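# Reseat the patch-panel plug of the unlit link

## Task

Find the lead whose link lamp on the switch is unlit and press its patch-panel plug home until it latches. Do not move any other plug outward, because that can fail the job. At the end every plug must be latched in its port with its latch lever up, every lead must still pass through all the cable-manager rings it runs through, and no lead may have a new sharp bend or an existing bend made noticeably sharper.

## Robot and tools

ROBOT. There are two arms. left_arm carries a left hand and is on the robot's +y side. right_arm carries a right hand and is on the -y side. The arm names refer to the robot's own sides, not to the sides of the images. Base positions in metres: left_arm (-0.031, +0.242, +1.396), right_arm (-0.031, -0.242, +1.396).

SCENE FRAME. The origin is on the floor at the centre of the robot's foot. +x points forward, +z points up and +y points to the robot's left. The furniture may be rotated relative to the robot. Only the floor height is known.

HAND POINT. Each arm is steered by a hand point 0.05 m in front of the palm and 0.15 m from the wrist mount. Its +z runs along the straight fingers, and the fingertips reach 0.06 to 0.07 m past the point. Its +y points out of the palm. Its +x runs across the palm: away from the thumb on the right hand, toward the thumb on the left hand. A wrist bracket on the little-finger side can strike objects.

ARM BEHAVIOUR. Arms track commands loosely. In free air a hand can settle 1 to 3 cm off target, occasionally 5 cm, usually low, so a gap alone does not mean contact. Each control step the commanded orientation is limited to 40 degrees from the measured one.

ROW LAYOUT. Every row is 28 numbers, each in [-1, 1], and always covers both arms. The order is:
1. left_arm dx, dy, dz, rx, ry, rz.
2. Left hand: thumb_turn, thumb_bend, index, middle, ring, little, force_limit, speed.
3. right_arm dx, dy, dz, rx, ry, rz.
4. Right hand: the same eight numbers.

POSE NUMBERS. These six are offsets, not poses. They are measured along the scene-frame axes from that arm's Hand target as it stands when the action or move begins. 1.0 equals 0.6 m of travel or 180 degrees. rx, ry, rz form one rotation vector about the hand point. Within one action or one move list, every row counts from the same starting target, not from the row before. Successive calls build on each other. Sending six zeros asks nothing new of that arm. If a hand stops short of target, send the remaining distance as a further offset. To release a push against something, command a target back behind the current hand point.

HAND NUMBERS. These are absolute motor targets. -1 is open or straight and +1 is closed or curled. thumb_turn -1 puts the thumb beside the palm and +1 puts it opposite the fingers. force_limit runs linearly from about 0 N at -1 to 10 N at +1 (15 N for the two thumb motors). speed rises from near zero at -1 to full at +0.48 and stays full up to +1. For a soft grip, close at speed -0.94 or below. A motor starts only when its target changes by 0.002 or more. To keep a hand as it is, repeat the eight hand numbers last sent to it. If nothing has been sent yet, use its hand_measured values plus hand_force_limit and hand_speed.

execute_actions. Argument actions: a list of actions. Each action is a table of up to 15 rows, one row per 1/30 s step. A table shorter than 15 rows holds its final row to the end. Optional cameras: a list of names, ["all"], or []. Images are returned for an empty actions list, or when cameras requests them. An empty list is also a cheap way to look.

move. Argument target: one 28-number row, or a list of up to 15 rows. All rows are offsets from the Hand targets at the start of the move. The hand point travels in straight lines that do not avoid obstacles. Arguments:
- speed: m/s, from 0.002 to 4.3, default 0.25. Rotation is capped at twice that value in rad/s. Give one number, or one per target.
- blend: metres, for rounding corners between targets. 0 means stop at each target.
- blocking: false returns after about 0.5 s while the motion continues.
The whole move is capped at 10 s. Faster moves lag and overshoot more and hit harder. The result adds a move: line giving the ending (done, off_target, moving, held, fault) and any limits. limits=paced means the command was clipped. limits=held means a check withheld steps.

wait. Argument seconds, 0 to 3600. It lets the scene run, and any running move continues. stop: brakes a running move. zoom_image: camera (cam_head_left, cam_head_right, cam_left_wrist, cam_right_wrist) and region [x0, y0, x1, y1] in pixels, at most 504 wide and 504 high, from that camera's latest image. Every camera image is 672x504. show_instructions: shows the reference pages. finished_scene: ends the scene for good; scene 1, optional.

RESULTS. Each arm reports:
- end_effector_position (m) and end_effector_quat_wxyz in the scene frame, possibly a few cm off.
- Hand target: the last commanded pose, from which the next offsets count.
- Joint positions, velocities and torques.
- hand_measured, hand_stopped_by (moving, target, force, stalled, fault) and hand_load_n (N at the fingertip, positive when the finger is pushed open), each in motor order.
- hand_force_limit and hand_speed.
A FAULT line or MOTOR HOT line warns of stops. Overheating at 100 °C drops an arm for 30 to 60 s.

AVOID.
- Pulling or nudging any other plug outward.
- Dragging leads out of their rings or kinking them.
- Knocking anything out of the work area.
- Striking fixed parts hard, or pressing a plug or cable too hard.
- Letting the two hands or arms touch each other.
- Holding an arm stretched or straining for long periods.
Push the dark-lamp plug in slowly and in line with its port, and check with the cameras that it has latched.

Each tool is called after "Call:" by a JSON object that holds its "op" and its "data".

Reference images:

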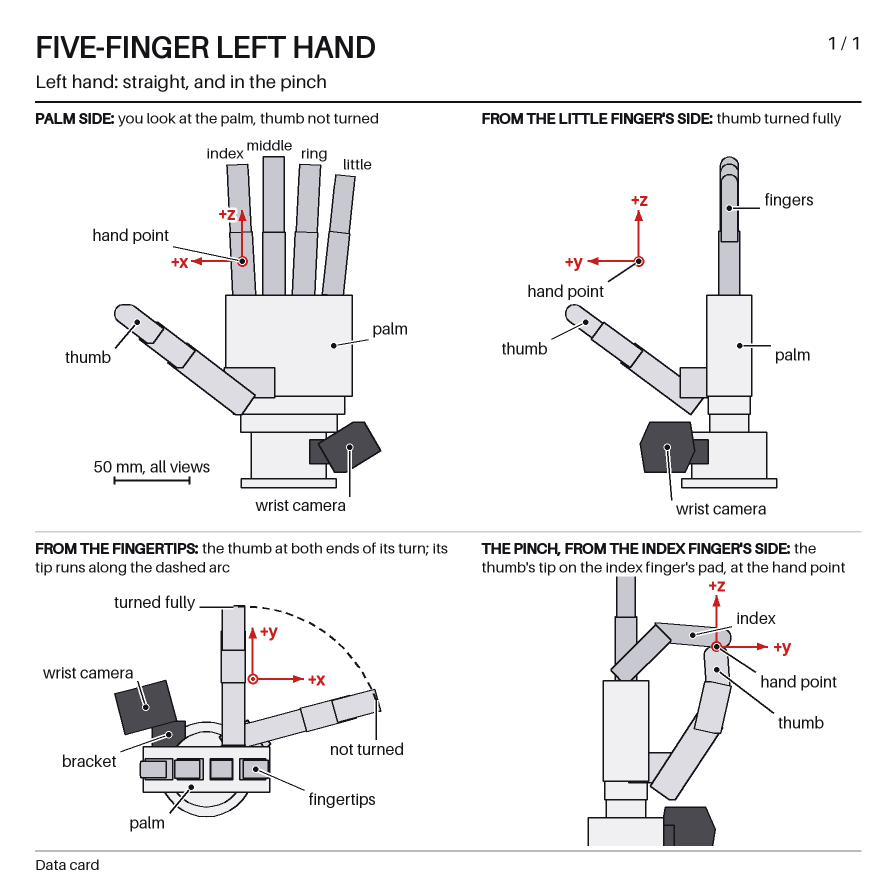

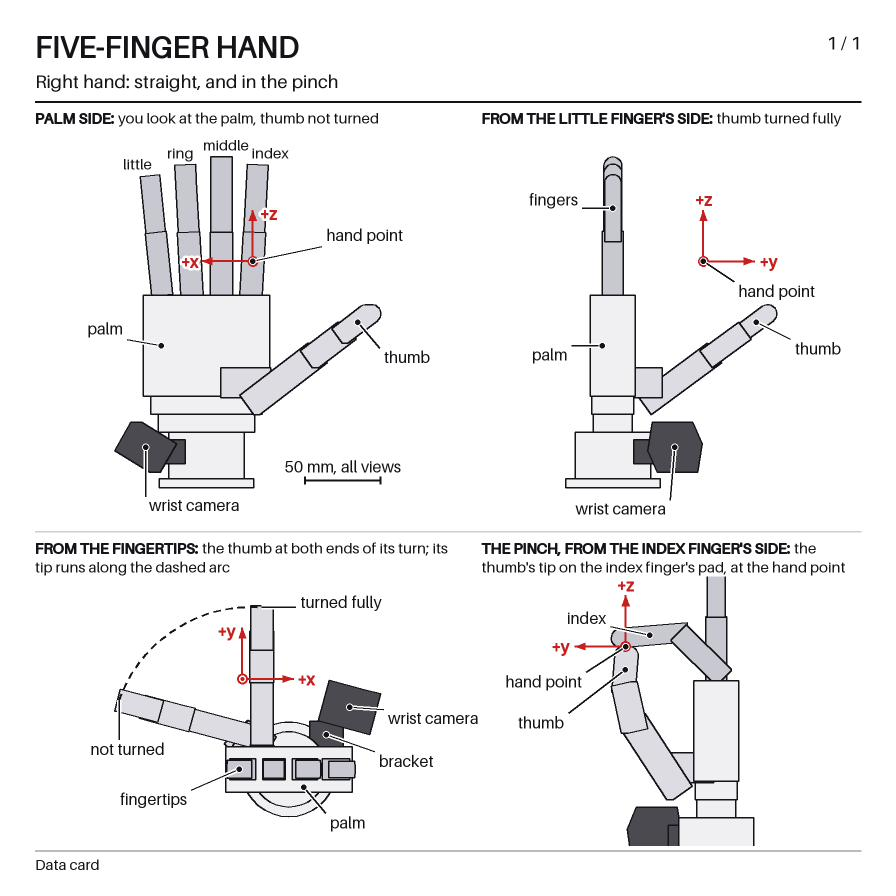

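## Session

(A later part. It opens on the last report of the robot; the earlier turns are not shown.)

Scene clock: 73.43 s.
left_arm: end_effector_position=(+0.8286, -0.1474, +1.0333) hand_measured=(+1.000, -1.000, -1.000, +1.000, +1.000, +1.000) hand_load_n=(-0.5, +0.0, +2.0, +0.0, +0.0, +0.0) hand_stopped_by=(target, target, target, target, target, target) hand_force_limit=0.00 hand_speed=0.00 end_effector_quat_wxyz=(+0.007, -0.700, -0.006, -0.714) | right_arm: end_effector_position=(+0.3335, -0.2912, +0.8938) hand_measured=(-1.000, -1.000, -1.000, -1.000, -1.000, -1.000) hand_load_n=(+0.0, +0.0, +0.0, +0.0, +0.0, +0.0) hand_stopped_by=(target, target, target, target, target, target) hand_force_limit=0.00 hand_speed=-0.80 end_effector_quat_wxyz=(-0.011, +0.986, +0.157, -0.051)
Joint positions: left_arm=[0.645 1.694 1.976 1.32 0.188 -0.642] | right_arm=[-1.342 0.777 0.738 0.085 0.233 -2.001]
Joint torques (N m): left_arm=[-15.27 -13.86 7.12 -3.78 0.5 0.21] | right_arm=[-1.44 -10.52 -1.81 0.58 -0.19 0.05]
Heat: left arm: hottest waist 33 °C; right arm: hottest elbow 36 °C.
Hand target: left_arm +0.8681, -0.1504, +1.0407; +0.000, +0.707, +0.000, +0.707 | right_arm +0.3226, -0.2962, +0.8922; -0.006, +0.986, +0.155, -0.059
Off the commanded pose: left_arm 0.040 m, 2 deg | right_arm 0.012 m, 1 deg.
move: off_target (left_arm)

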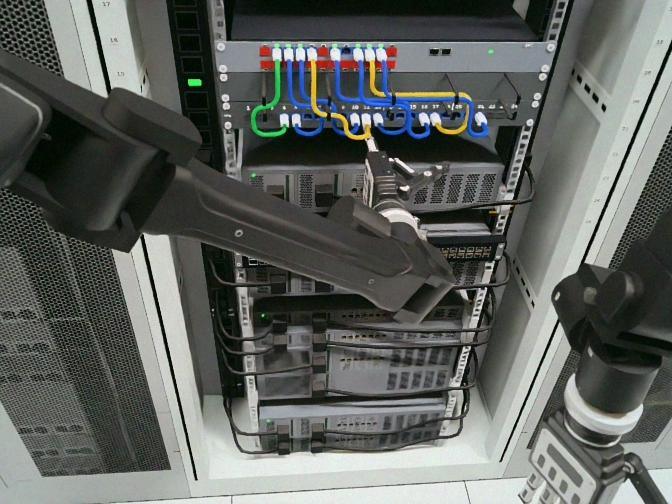

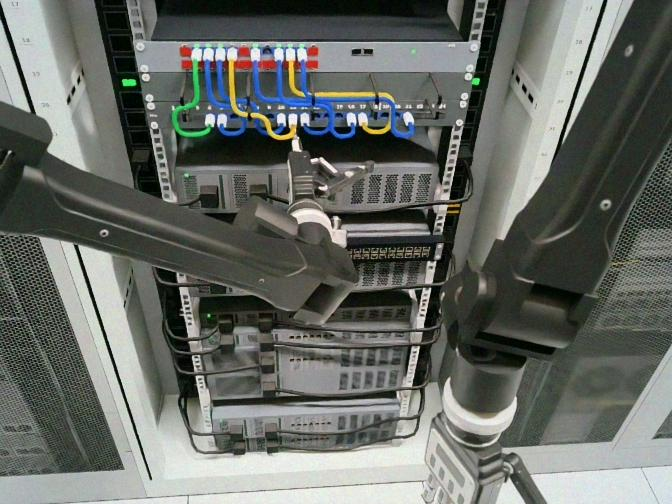

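Call:
{"op": "wait", "data": {"seconds": 0.05, "cameras": ["cam_head_left","cam_head_right","cam_left_wrist","cam_right_wrist"]}}

Call:
{"op": "zoom_image", "data": {"camera": "cam_left_wrist", "region": [250, 150, 500, 350]}}

Call:
{"op": "zoom_image", "data": {"camera": "cam_head_left", "region": [355, 110, 385, 140]}}

Call:
{"op": "zoom_image", "data": {"camera": "cam_head_right", "region": [280, 110, 310, 140]}}

Scene clock: 73.83 s.
left_arm: end_effector_position=(+0.8284, -0.1476, +1.0332) hand_measured=(+1.000, -1.000, -1.000, +1.000, +1.000, +1.000) hand_load_n=(-0.5, +0.0, +1.5, +0.0, +0.0, +0.0) hand_stopped_by=(target, target, target, target, target, target) hand_force_limit=0.00 hand_speed=0.00 end_effector_quat_wxyz=(+0.006, -0.700, -0.006, -0.714) | right_arm: end_effector_position=(+0.3335, -0.2912, +0.8938) hand_measured=(-1.000, -1.000, -1.000, -1.000, -1.000, -1.000) hand_load_n=(+0.0, +0.0, +0.0, +0.0, +0.0, +0.0) hand_stopped_by=(target, target, target, target, target, target) hand_force_limit=0.00 hand_speed=-0.80 end_effector_quat_wxyz=(-0.011, +0.986, +0.157, -0.051)
Joint positions: left_arm=[0.645 1.694 1.976 1.32 0.188 -0.642] | right_arm=[-1.342 0.777 0.738 0.085 0.233 -2.001]
Joint torques (N m): left_arm=[-15.15 -14.04 7.35 -3.71 0.52 0.23] | right_arm=[-1.79 -10.52 -1.83 0.59 -0.2 0.04]
Heat: left arm: hottest waist 33 °C; right arm: hottest elbow 36 °C.
Hand target: left_arm +0.8678, -0.1506, +1.0406; +0.000, +0.707, +0.000, +0.707 | right_arm +0.3226, -0.2962, +0.8922; -0.006, +0.986, +0.155, -0.059
Off the commanded pose: left_arm 0.040 m, 2 deg | right_arm 0.012 m, 1 deg.
wait: 0.07 s; at rest from the start

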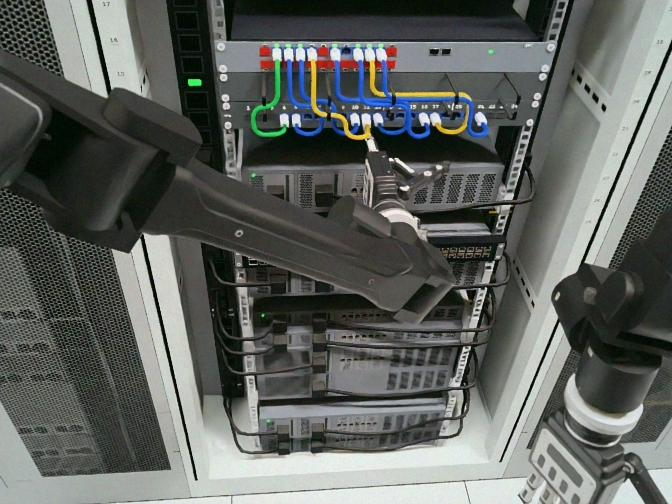

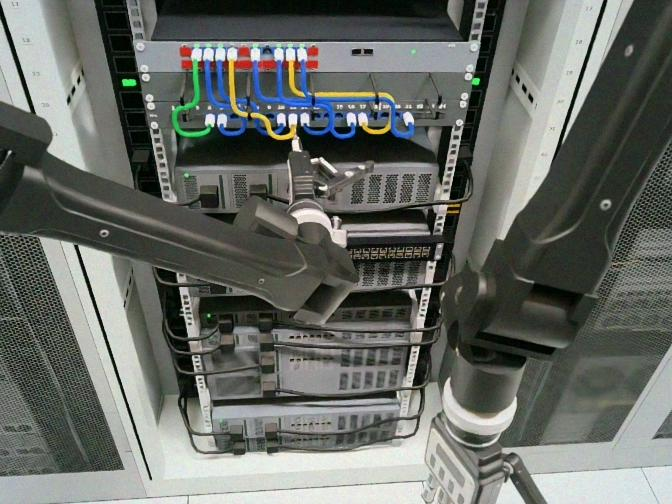

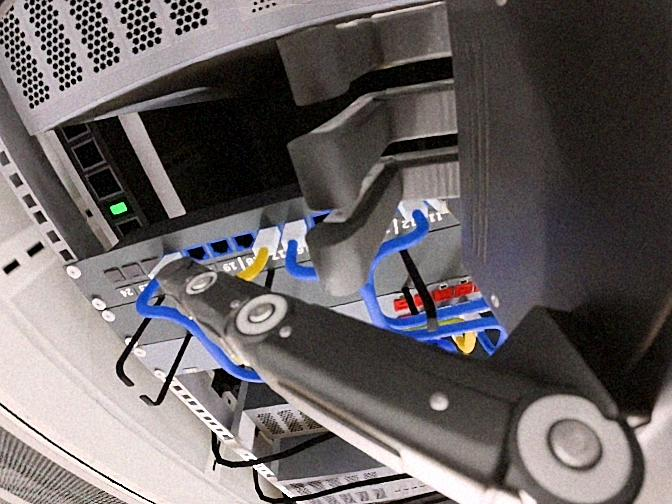

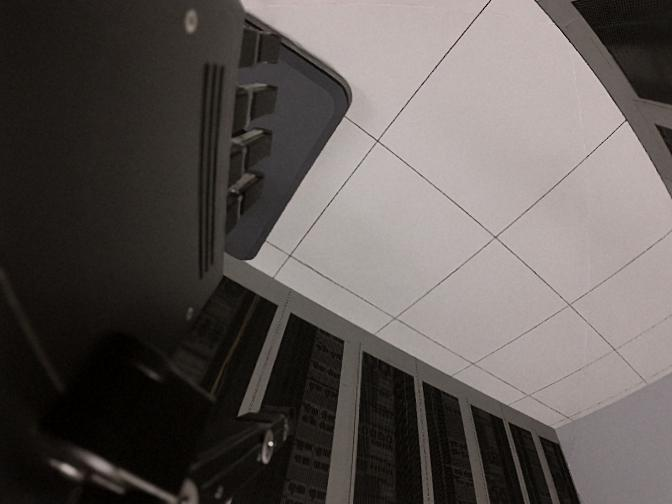

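Scaled by 2.016 from the camera's image (finer frame: 960x720).

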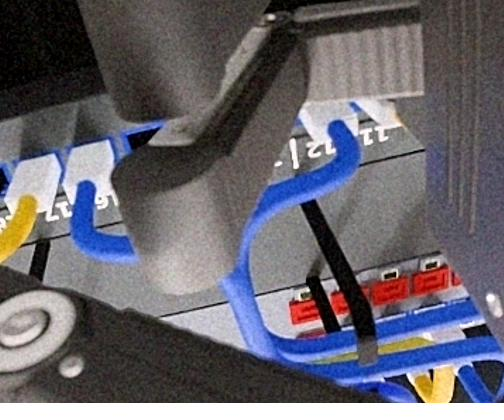

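Scaled by 16.800 from the camera's image (finer frame: 960x720).

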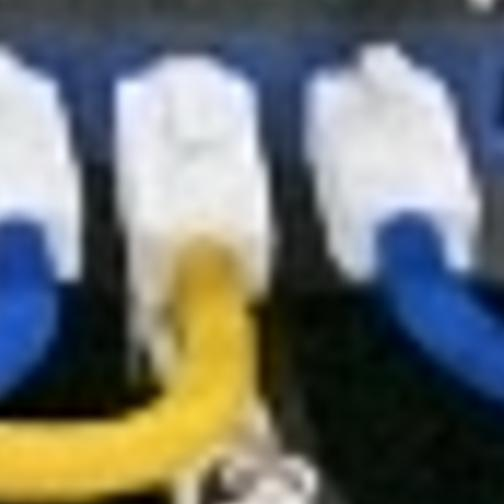

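Scaled by 16.800 from the camera's image (finer frame: 960x720).

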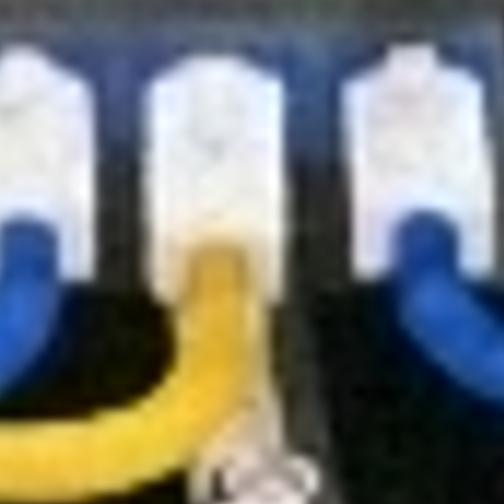

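Call:
{"op": "move", "data": {"target": [[-0.0597,0,-0.016,0,0,0,1,-1,-1,1,1,1,0,0,0,0,0,0,0,0,-1,-1,-1,-1,-1,-1,0,-0.8],[-0.093,0.021,-0.0093,0,0,0,1,-1,-1,1,1,1,0,0,0,0,0,0,0,0,-1,-1,-1,-1,-1,-1,0,-0.8],[-0.1963,0.026,-0.0062,0,0,0,1,-1,-1,1,1,1,0,0,0,0,0,0,0,0,-1,-1,-1,-1,-1,-1,0,-0.8]], "speed": 0.05, "blend": 0.005, "cameras": ["cam_head_left","cam_head_right"]}}

Call:
{"op": "zoom_image", "data": {"camera": "cam_head_left", "region": [340, 95, 400, 155]}}

Call:
{"op": "zoom_image", "data": {"camera": "cam_head_left", "region": [240, 30, 500, 160]}}

Scene clock: 78.23 s.
left_arm: end_effector_position=(+0.7476, -0.1486, +1.0370) hand_measured=(+1.000, -1.000, -1.000, +1.000, +1.000, +1.000) hand_load_n=(-0.5, +0.0, +0.0, +0.0, +0.0, +0.0) hand_stopped_by=(target, target, target, target, target, target) hand_force_limit=0.00 hand_speed=0.00 end_effector_quat_wxyz=(-0.008, -0.711, +0.006, -0.703) | right_arm: end_effector_position=(+0.3335, -0.2912, +0.8938) hand_measured=(-1.000, -1.000, -1.000, -1.000, -1.000, -1.000) hand_load_n=(+0.0, +0.0, +0.0, +0.0, +0.0, +0.0) hand_stopped_by=(target, target, target, target, target, target) hand_force_limit=0.00 hand_speed=-0.80 end_effector_quat_wxyz=(-0.011, +0.986, +0.157, -0.051)
Joint positions: left_arm=[0.666 1.618 1.669 1.505 0.185 -0.658] | right_arm=[-1.342 0.777 0.738 0.085 0.233 -2.001]
Joint torques (N m): left_arm=[-10.64 -12.16 -0.42 1.83 0.57 -0.2] | right_arm=[-1.73 -10.58 -1.87 0.58 -0.2 0.05]
Heat: left arm: hottest waist 33 °C; right arm: hottest elbow 36 °C.
Hand target: left_arm +0.7502, -0.1349, +1.0369; +0.000, +0.707, +0.000, +0.707 | right_arm +0.3226, -0.2962, +0.8922; -0.006, +0.986, +0.155, -0.059
Off the commanded pose: left_arm 0.014 m, 1 deg | right_arm 0.012 m, 1 deg.
move: off_target (left_arm)

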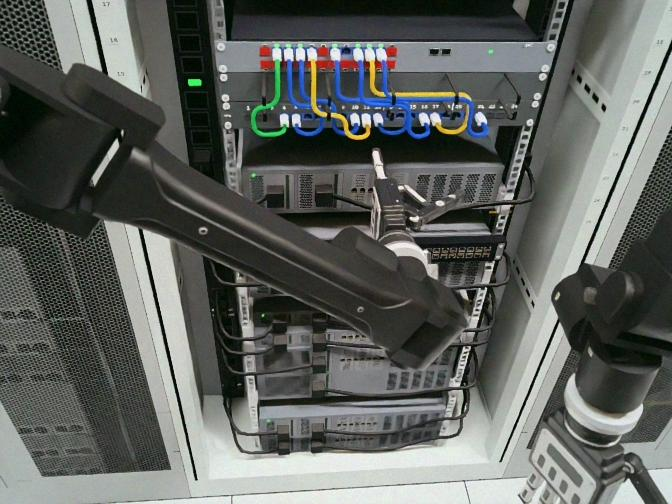

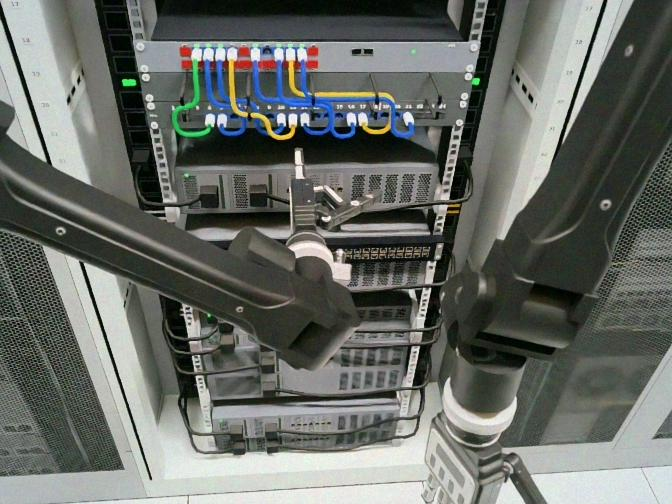

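Scaled by 8.400 from the camera's image (finer frame: 960x720).

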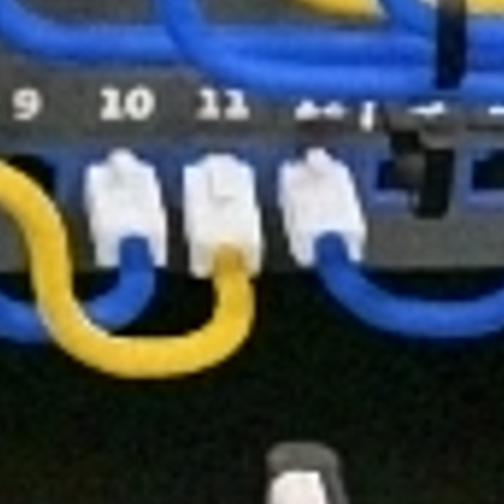

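Scaled by 1.938 from the camera's image (finer frame: 960x720).

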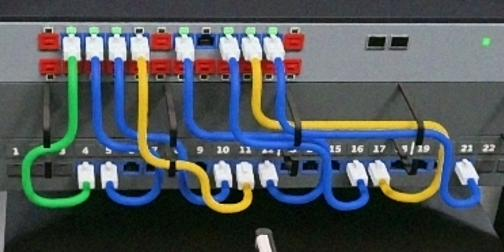

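Call:
{"op": "zoom_image", "data": {"camera": "cam_head_left", "region": [355, 140, 415, 200]}}

Call:
{"op": "zoom_image", "data": {"camera": "cam_head_right", "region": [270, 140, 330, 200]}}

Scaled by 8.400 from the camera's image (finer frame: 960x720).

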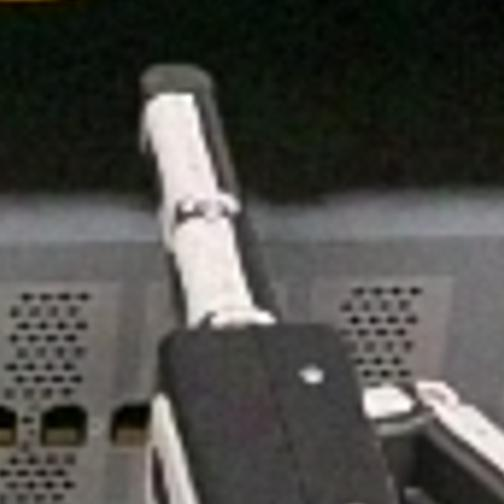

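Scaled by 8.400 from the camera's image (finer frame: 960x720).

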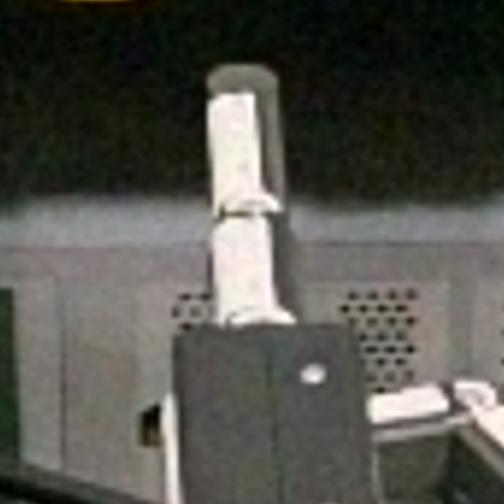

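Call:
{"op": "move", "data": {"target": [[-0.15,0,-0.012,0,0,0,1,-1,-1,1,1,1,0,0,0,0,0,0,0,0,-1,-1,-1,-1,-1,-1,0,-0.8],[-0.15,0.05,-0.128,0.497,-0.0654,0.0654,1,-1,-1,1,1,1,0,0,0,0,0,0,0,0,-1,-1,-1,-1,-1,-1,0,-0.8]], "speed": 0.2, "blend": 0.02, "cameras": ["cam_head_left","cam_head_right","cam_left_wrist"]}}

Scene clock: 85.90 s.
left_arm: end_effector_position=(+0.6626, -0.1101, +0.9660) hand_measured=(+1.000, -1.000, -1.000, +1.000, +1.000, +1.000) hand_load_n=(+0.0, +0.0, +0.0, +0.0, +0.0, +0.0) hand_stopped_by=(target, target, target, target, target, target) hand_force_limit=0.00 hand_speed=0.00 end_effector_quat_wxyz=(+0.439, -0.426, +0.550, -0.568) | right_arm: end_effector_position=(+0.3335, -0.2912, +0.8938) hand_measured=(-1.000, -1.000, -1.000, -1.000, -1.000, -1.000) hand_load_n=(+0.0, +0.0, +0.0, +0.0, +0.0, +0.0) hand_stopped_by=(target, target, target, target, target, target) hand_force_limit=0.00 hand_speed=-0.80 end_effector_quat_wxyz=(-0.011, +0.986, +0.157, -0.051)
Joint positions: left_arm=[0.748 1.476 1.327 1.566 0.372 0.872] | right_arm=[-1.342 0.777 0.738 0.085 0.233 -2.001]
Joint torques (N m): left_arm=[-8.12 -10.99 -0.44 1.92 0.77 0.08] | right_arm=[-1.67 -10.52 -1.84 0.58 -0.19 0.05]
Heat: left arm: hottest waist 33 °C; right arm: hottest elbow 36 °C.
Hand target: left_arm +0.6601, -0.1051, +0.9601; +0.561, -0.430, +0.431, -0.561 | right_arm +0.3226, -0.2962, +0.8922; -0.006, +0.986, +0.155, -0.059
Off the commanded pose: left_arm 0.008 m, 20 deg | right_arm 0.012 m, 1 deg.
joint sent to its limit (left arm) — joint 4 (wrist pitch), upper limit. The joint targets are off in orientation, not in position.
move: off_target (left_arm)

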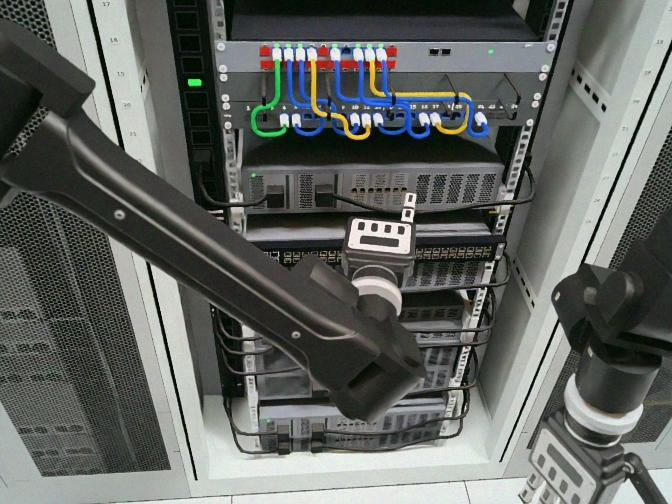

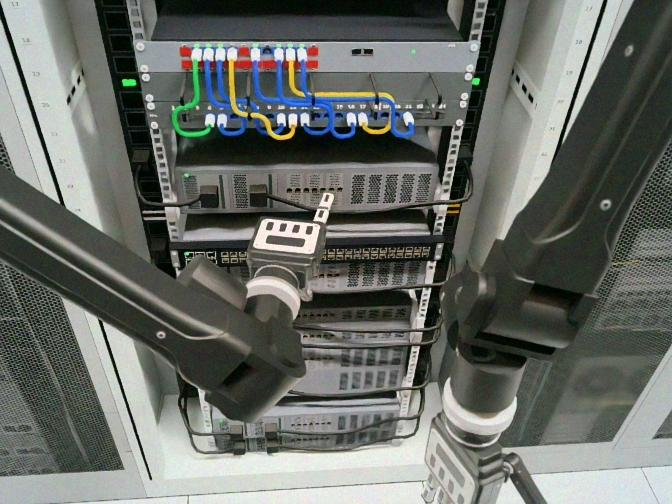

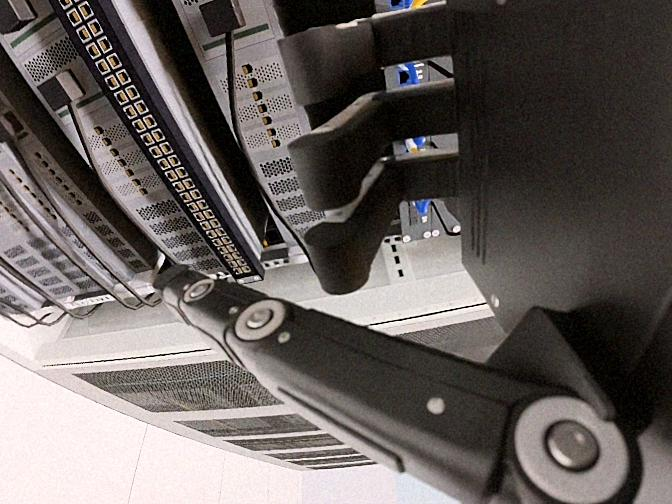

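Call:
{"op": "move", "data": {"target": [0.1423,0.0177,0.0328,0,0.0389,0,1,-1,-1,1,1,1,0,0,0,0,0,0,0,0,-1,-1,-1,-1,-1,-1,0,-0.8], "speed": 0.1, "cameras": ["cam_head_left","cam_head_right","cam_left_wrist"]}}

Call:
{"op": "zoom_image", "data": {"camera": "cam_head_left", "region": [350, 105, 430, 185]}}

Call:
{"op": "zoom_image", "data": {"camera": "cam_head_right", "region": [270, 105, 350, 185]}}

Scene clock: 88.53 s.
left_arm: end_effector_position=(+0.7463, -0.0910, +0.9740) hand_measured=(+1.000, -1.000, -1.000, +1.000, +1.000, +1.000) hand_load_n=(+0.0, +0.0, +0.0, +0.0, +0.0, +0.0) hand_stopped_by=(target, target, target, target, target, target) hand_force_limit=0.00 hand_speed=0.00 end_effector_quat_wxyz=(+0.507, -0.462, +0.492, -0.537) | right_arm: end_effector_position=(+0.3335, -0.2912, +0.8938) hand_measured=(-1.000, -1.000, -1.000, -1.000, -1.000, -1.000) hand_load_n=(+0.0, +0.0, +0.0, +0.0, +0.0, +0.0) hand_stopped_by=(target, target, target, target, target, target) hand_force_limit=0.00 hand_speed=-0.80 end_effector_quat_wxyz=(-0.011, +0.986, +0.157, -0.051)
Joint positions: left_arm=[0.701 1.536 1.567 1.566 0.289 0.874] | right_arm=[-1.342 0.777 0.738 0.085 0.233 -2.001]
Joint torques (N m): left_arm=[-12.1 -11.63 0.42 1.83 0.58 0.08] | right_arm=[-1.67 -10.52 -1.81 0.54 -0.2 0.05]
Heat: left arm: hottest waist 33 °C; right arm: hottest elbow 36 °C.
Hand target: left_arm +0.7456, -0.0943, +0.9799; +0.534, -0.464, +0.464, -0.533 | right_arm +0.3226, -0.2962, +0.8922; -0.006, +0.986, +0.155, -0.059
Off the commanded pose: left_arm 0.007 m, 4 deg | right_arm 0.012 m, 1 deg.
joint sent to its limit (left arm) — joint 4 (wrist pitch), upper limit. The joint targets are off in orientation, not in position.
move: off_target (left_arm)

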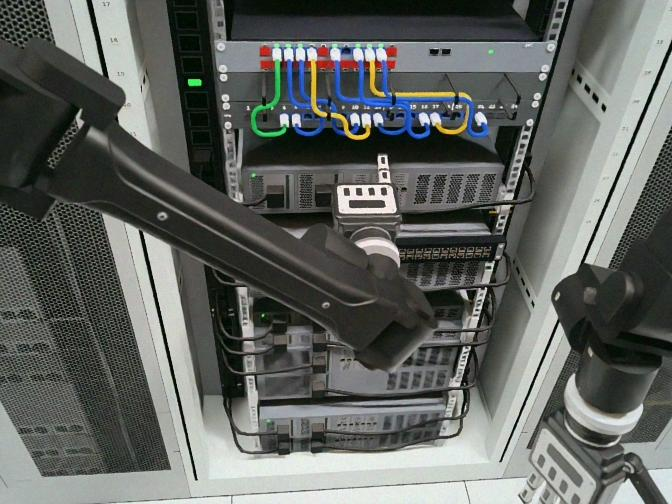

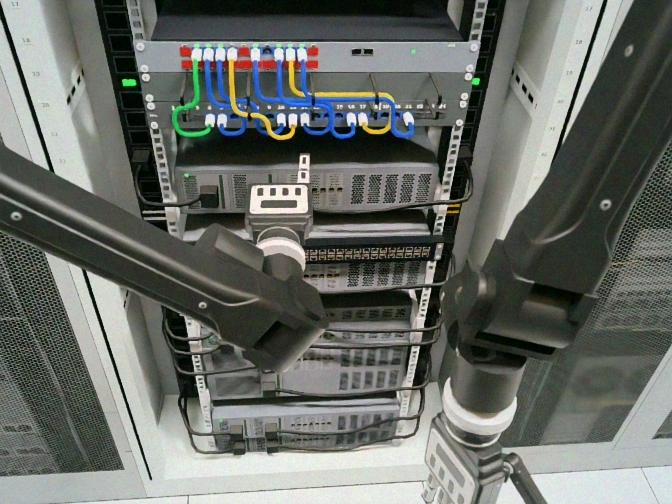

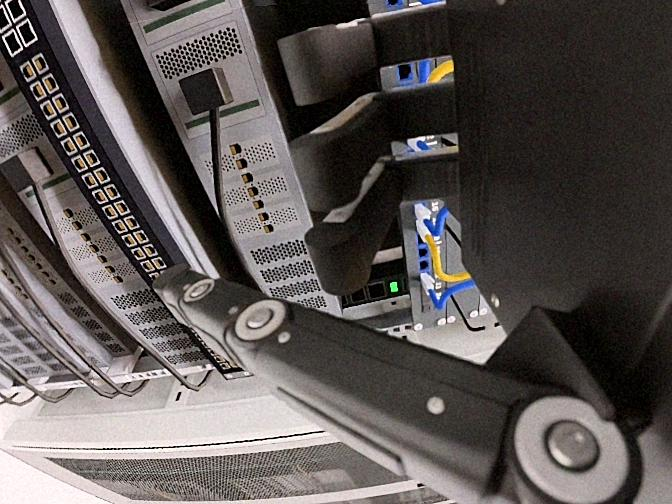

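Scaled by 6.300 from the camera's image (finer frame: 960x720).

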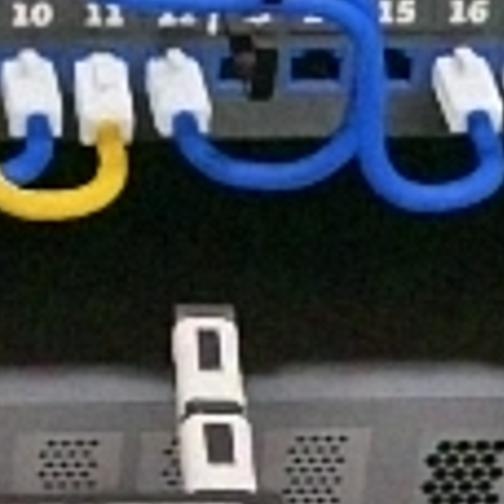

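Scaled by 6.300 from the camera's image (finer frame: 960x720).

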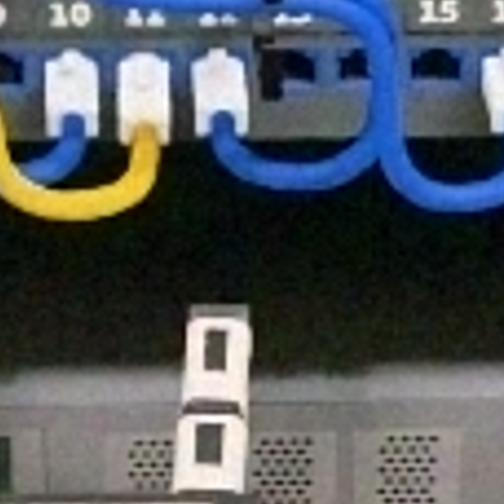

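Call:
{"op": "move", "data": {"target": [0.06,0.0043,0.0175,0,0,0,1,-1,-1,1,1,1,0,0,0,0,0,0,0,0,-1,-1,-1,-1,-1,-1,0,-0.8], "speed": 0.05, "cameras": ["cam_head_left","cam_head_right","cam_left_wrist"]}}

Call:
{"op": "zoom_image", "data": {"camera": "cam_head_left", "region": [350, 100, 410, 160]}}

Call:
{"op": "zoom_image", "data": {"camera": "cam_head_right", "region": [270, 100, 330, 160]}}

Scene clock: 90.43 s.
left_arm: end_effector_position=(+0.7800, -0.0835, +0.9873) hand_measured=(+1.000, -1.000, -1.000, +1.000, +1.000, +1.000) hand_load_n=(+0.0, +0.5, +0.0, +0.0, +0.0, +0.0) hand_stopped_by=(target, target, target, target, target, target) hand_force_limit=0.00 hand_speed=0.00 end_effector_quat_wxyz=(+0.536, -0.463, +0.464, -0.532) | right_arm: end_effector_position=(+0.3335, -0.2912, +0.8938) hand_measured=(-1.000, -1.000, -1.000, -1.000, -1.000, -1.000) hand_load_n=(+0.0, +0.0, +0.0, +0.0, +0.0, +0.0) hand_stopped_by=(target, target, target, target, target, target) hand_force_limit=0.00 hand_speed=-0.80 end_effector_quat_wxyz=(-0.011, +0.986, +0.157, -0.051)
Joint positions: left_arm=[0.678 1.562 1.671 1.566 0.29 0.882] | right_arm=[-1.342 0.777 0.738 0.085 0.233 -2.001]
Joint torques (N m): left_arm=[-11.99 -11.34 1.25 0.62 0.77 0.08] | right_arm=[-1.67 -10.52 -1.84 0.54 -0.2 0.04]
Heat: left arm: hottest waist 33 °C; right arm: hottest waist 35 °C.
Hand target: left_arm +0.7815, -0.0918, +0.9903; +0.534, -0.464, +0.464, -0.533 | right_arm +0.3226, -0.2962, +0.8922; -0.006, +0.986, +0.155, -0.059
Off the commanded pose: left_arm 0.009 m, 0 deg | right_arm 0.012 m, 1 deg.
move: done

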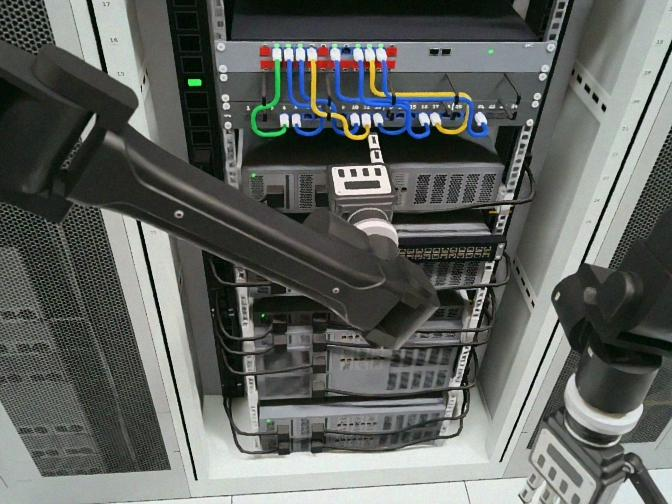

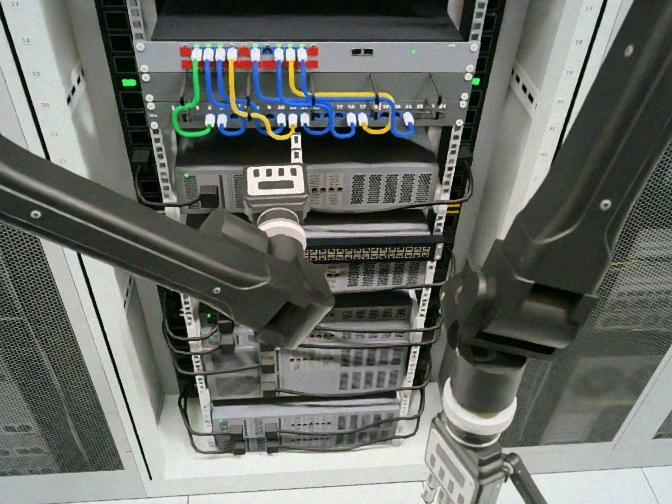

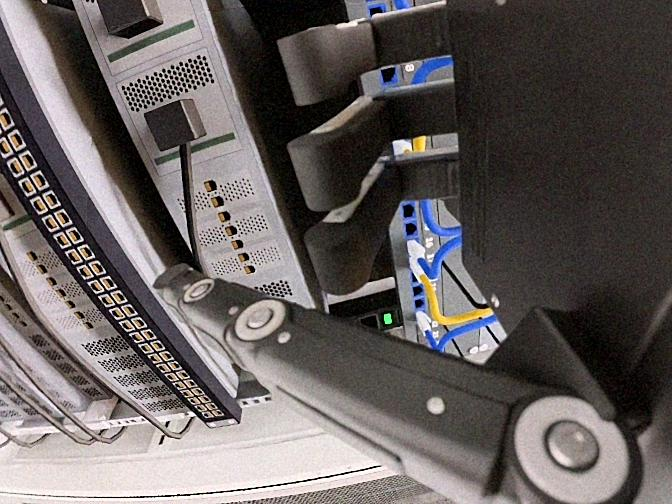

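Scaled by 8.400 from the camera's image (finer frame: 960x720).

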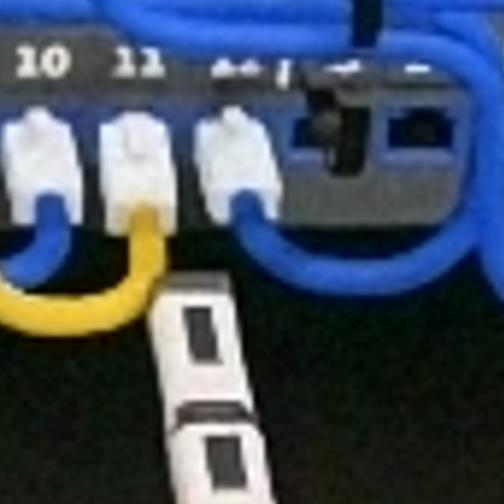

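Scaled by 8.400 from the camera's image (finer frame: 960x720).

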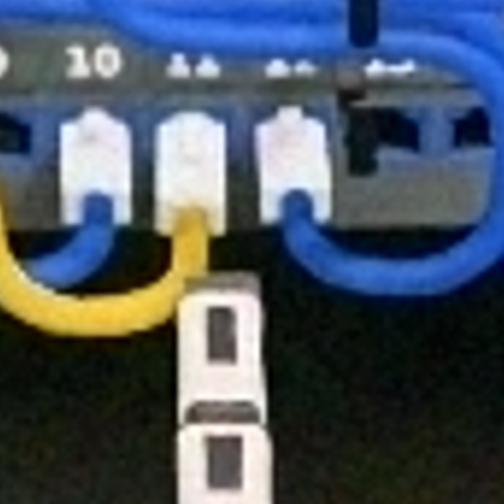

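Call:
{"op": "move", "data": {"target": [0,-0.0115,0,0,0,0,1,-1,-1,1,1,1,0,0,0,0,0,0,0,0,-1,-1,-1,-1,-1,-1,0,-0.8], "speed": 0.05, "cameras": ["cam_head_left","cam_head_right"]}}

Call:
{"op": "zoom_image", "data": {"camera": "cam_head_left", "region": [350, 100, 410, 160]}}

Call:
{"op": "zoom_image", "data": {"camera": "cam_head_right", "region": [270, 100, 330, 160]}}

Scene clock: 91.47 s.
left_arm: end_effector_position=(+0.7817, -0.0883, +0.9890) hand_measured=(+1.000, -1.000, -1.000, +1.000, +1.000, +1.000) hand_load_n=(+0.0, +0.0, +0.0, +0.0, +0.0, -0.5) hand_stopped_by=(target, target, target, target, target, target) hand_force_limit=0.00 hand_speed=0.00 end_effector_quat_wxyz=(+0.538, -0.464, +0.461, -0.532) | right_arm: end_effector_position=(+0.3335, -0.2912, +0.8938) hand_measured=(-1.000, -1.000, -1.000, -1.000, -1.000, -1.000) hand_load_n=(+0.0, +0.0, +0.0, +0.0, +0.0, +0.0) hand_stopped_by=(target, target, target, target, target, target) hand_force_limit=0.00 hand_speed=-0.80 end_effector_quat_wxyz=(-0.011, +0.986, +0.157, -0.051)
Joint positions: left_arm=[0.668 1.574 1.687 1.566 0.29 0.891] | right_arm=[-1.342 0.777 0.738 0.085 0.233 -2.001]
Joint torques (N m): left_arm=[-12.22 -11.34 1.21 0.36 0.8 0.11] | right_arm=[-1.67 -10.64 -1.81 0.57 -0.2 0.05]
Heat: left arm: hottest waist 33 °C; right arm: hottest waist 35 °C.
Hand target: left_arm +0.7817, -0.0986, +0.9904; +0.534, -0.464, +0.464, -0.533 | right_arm +0.3226, -0.2962, +0.8922; -0.006, +0.986, +0.155, -0.059
Off the commanded pose: left_arm 0.011 m, 1 deg | right_arm 0.012 m, 1 deg.
move: off_target (left_arm)

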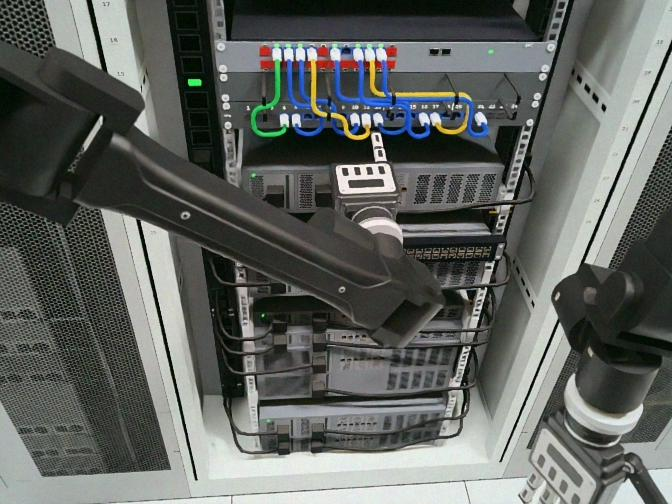

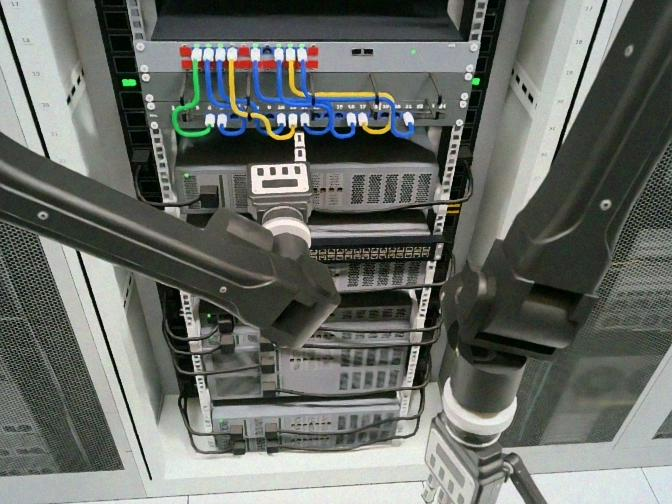

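Scaled by 8.400 from the camera's image (finer frame: 960x720).

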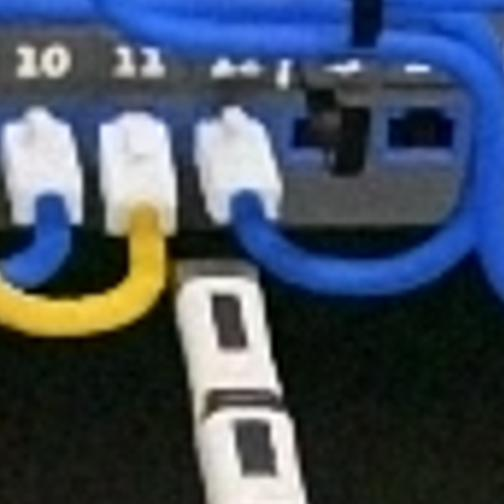

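Scaled by 8.400 from the camera's image (finer frame: 960x720).

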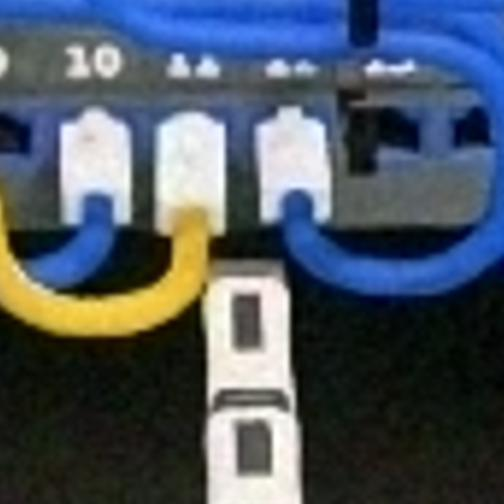

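Call:
{"op": "move", "data": {"target": [0.03,-0.007,-0.006,0,0,0,1,-1,-1,1,1,1,0,0,0,0,0,0,0,0,-1,-1,-1,-1,-1,-1,0,-0.8], "speed": 0.04, "cameras": ["cam_head_left","cam_head_right"]}}

Call:
{"op": "zoom_image", "data": {"camera": "cam_head_left", "region": [350, 100, 410, 160]}}

Call:
{"op": "zoom_image", "data": {"camera": "cam_head_right", "region": [270, 100, 330, 160]}}

Scene clock: 92.73 s.
left_arm: end_effector_position=(+0.8003, -0.0899, +0.9852) hand_measured=(+1.000, -1.000, -1.000, +1.000, +1.000, +1.000) hand_load_n=(+0.0, +0.0, +0.0, +0.0, +0.0, -0.5) hand_stopped_by=(target, target, target, target, target, target) hand_force_limit=0.00 hand_speed=0.00 end_effector_quat_wxyz=(+0.540, -0.463, +0.461, -0.531) | right_arm: end_effector_position=(+0.3335, -0.2912, +0.8938) hand_measured=(-1.000, -1.000, -1.000, -1.000, -1.000, -1.000) hand_load_n=(+0.0, +0.0, +0.0, +0.0, +0.0, +0.0) hand_stopped_by=(target, target, target, target, target, target) hand_force_limit=0.00 hand_speed=-0.80 end_effector_quat_wxyz=(-0.011, +0.986, +0.157, -0.051)
Joint positions: left_arm=[0.664 1.592 1.758 1.515 0.291 0.897] | right_arm=[-1.342 0.777 0.738 0.085 0.233 -2.001]
Joint torques (N m): left_arm=[-12.16 -11.63 1.58 0.31 0.78 0.15] | right_arm=[-1.67 -10.64 -1.81 0.58 -0.18 0.04]
Heat: left arm: hottest waist 33 °C; right arm: hottest waist 35 °C.
Hand target: left_arm +0.7996, -0.1028, +0.9867; +0.534, -0.464, +0.464, -0.533 | right_arm +0.3226, -0.2962, +0.8922; -0.006, +0.986, +0.155, -0.059
Off the commanded pose: left_arm 0.013 m, 1 deg | right_arm 0.012 m, 1 deg.
move: off_target (left_arm)

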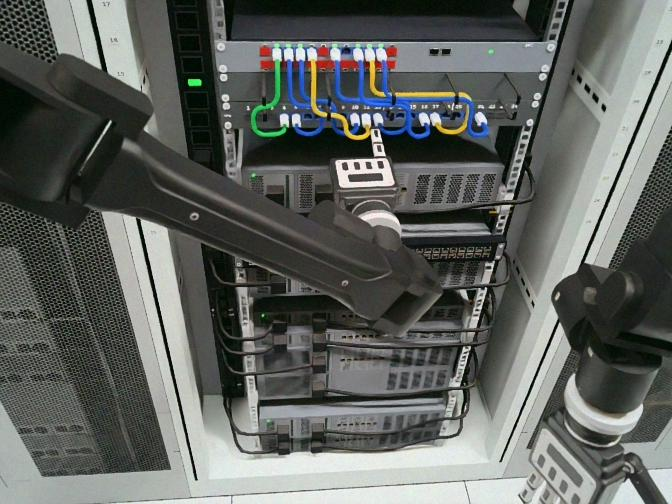

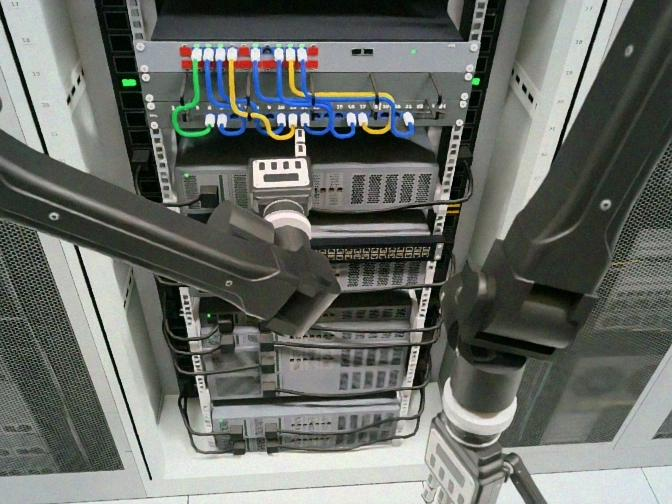

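Scaled by 8.400 from the camera's image (finer frame: 960x720).

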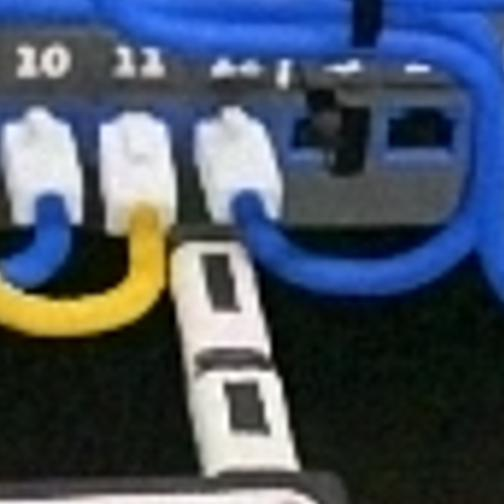

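Scaled by 8.400 from the camera's image (finer frame: 960x720).

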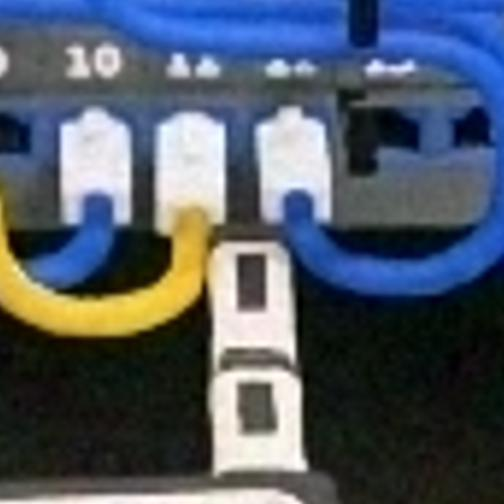

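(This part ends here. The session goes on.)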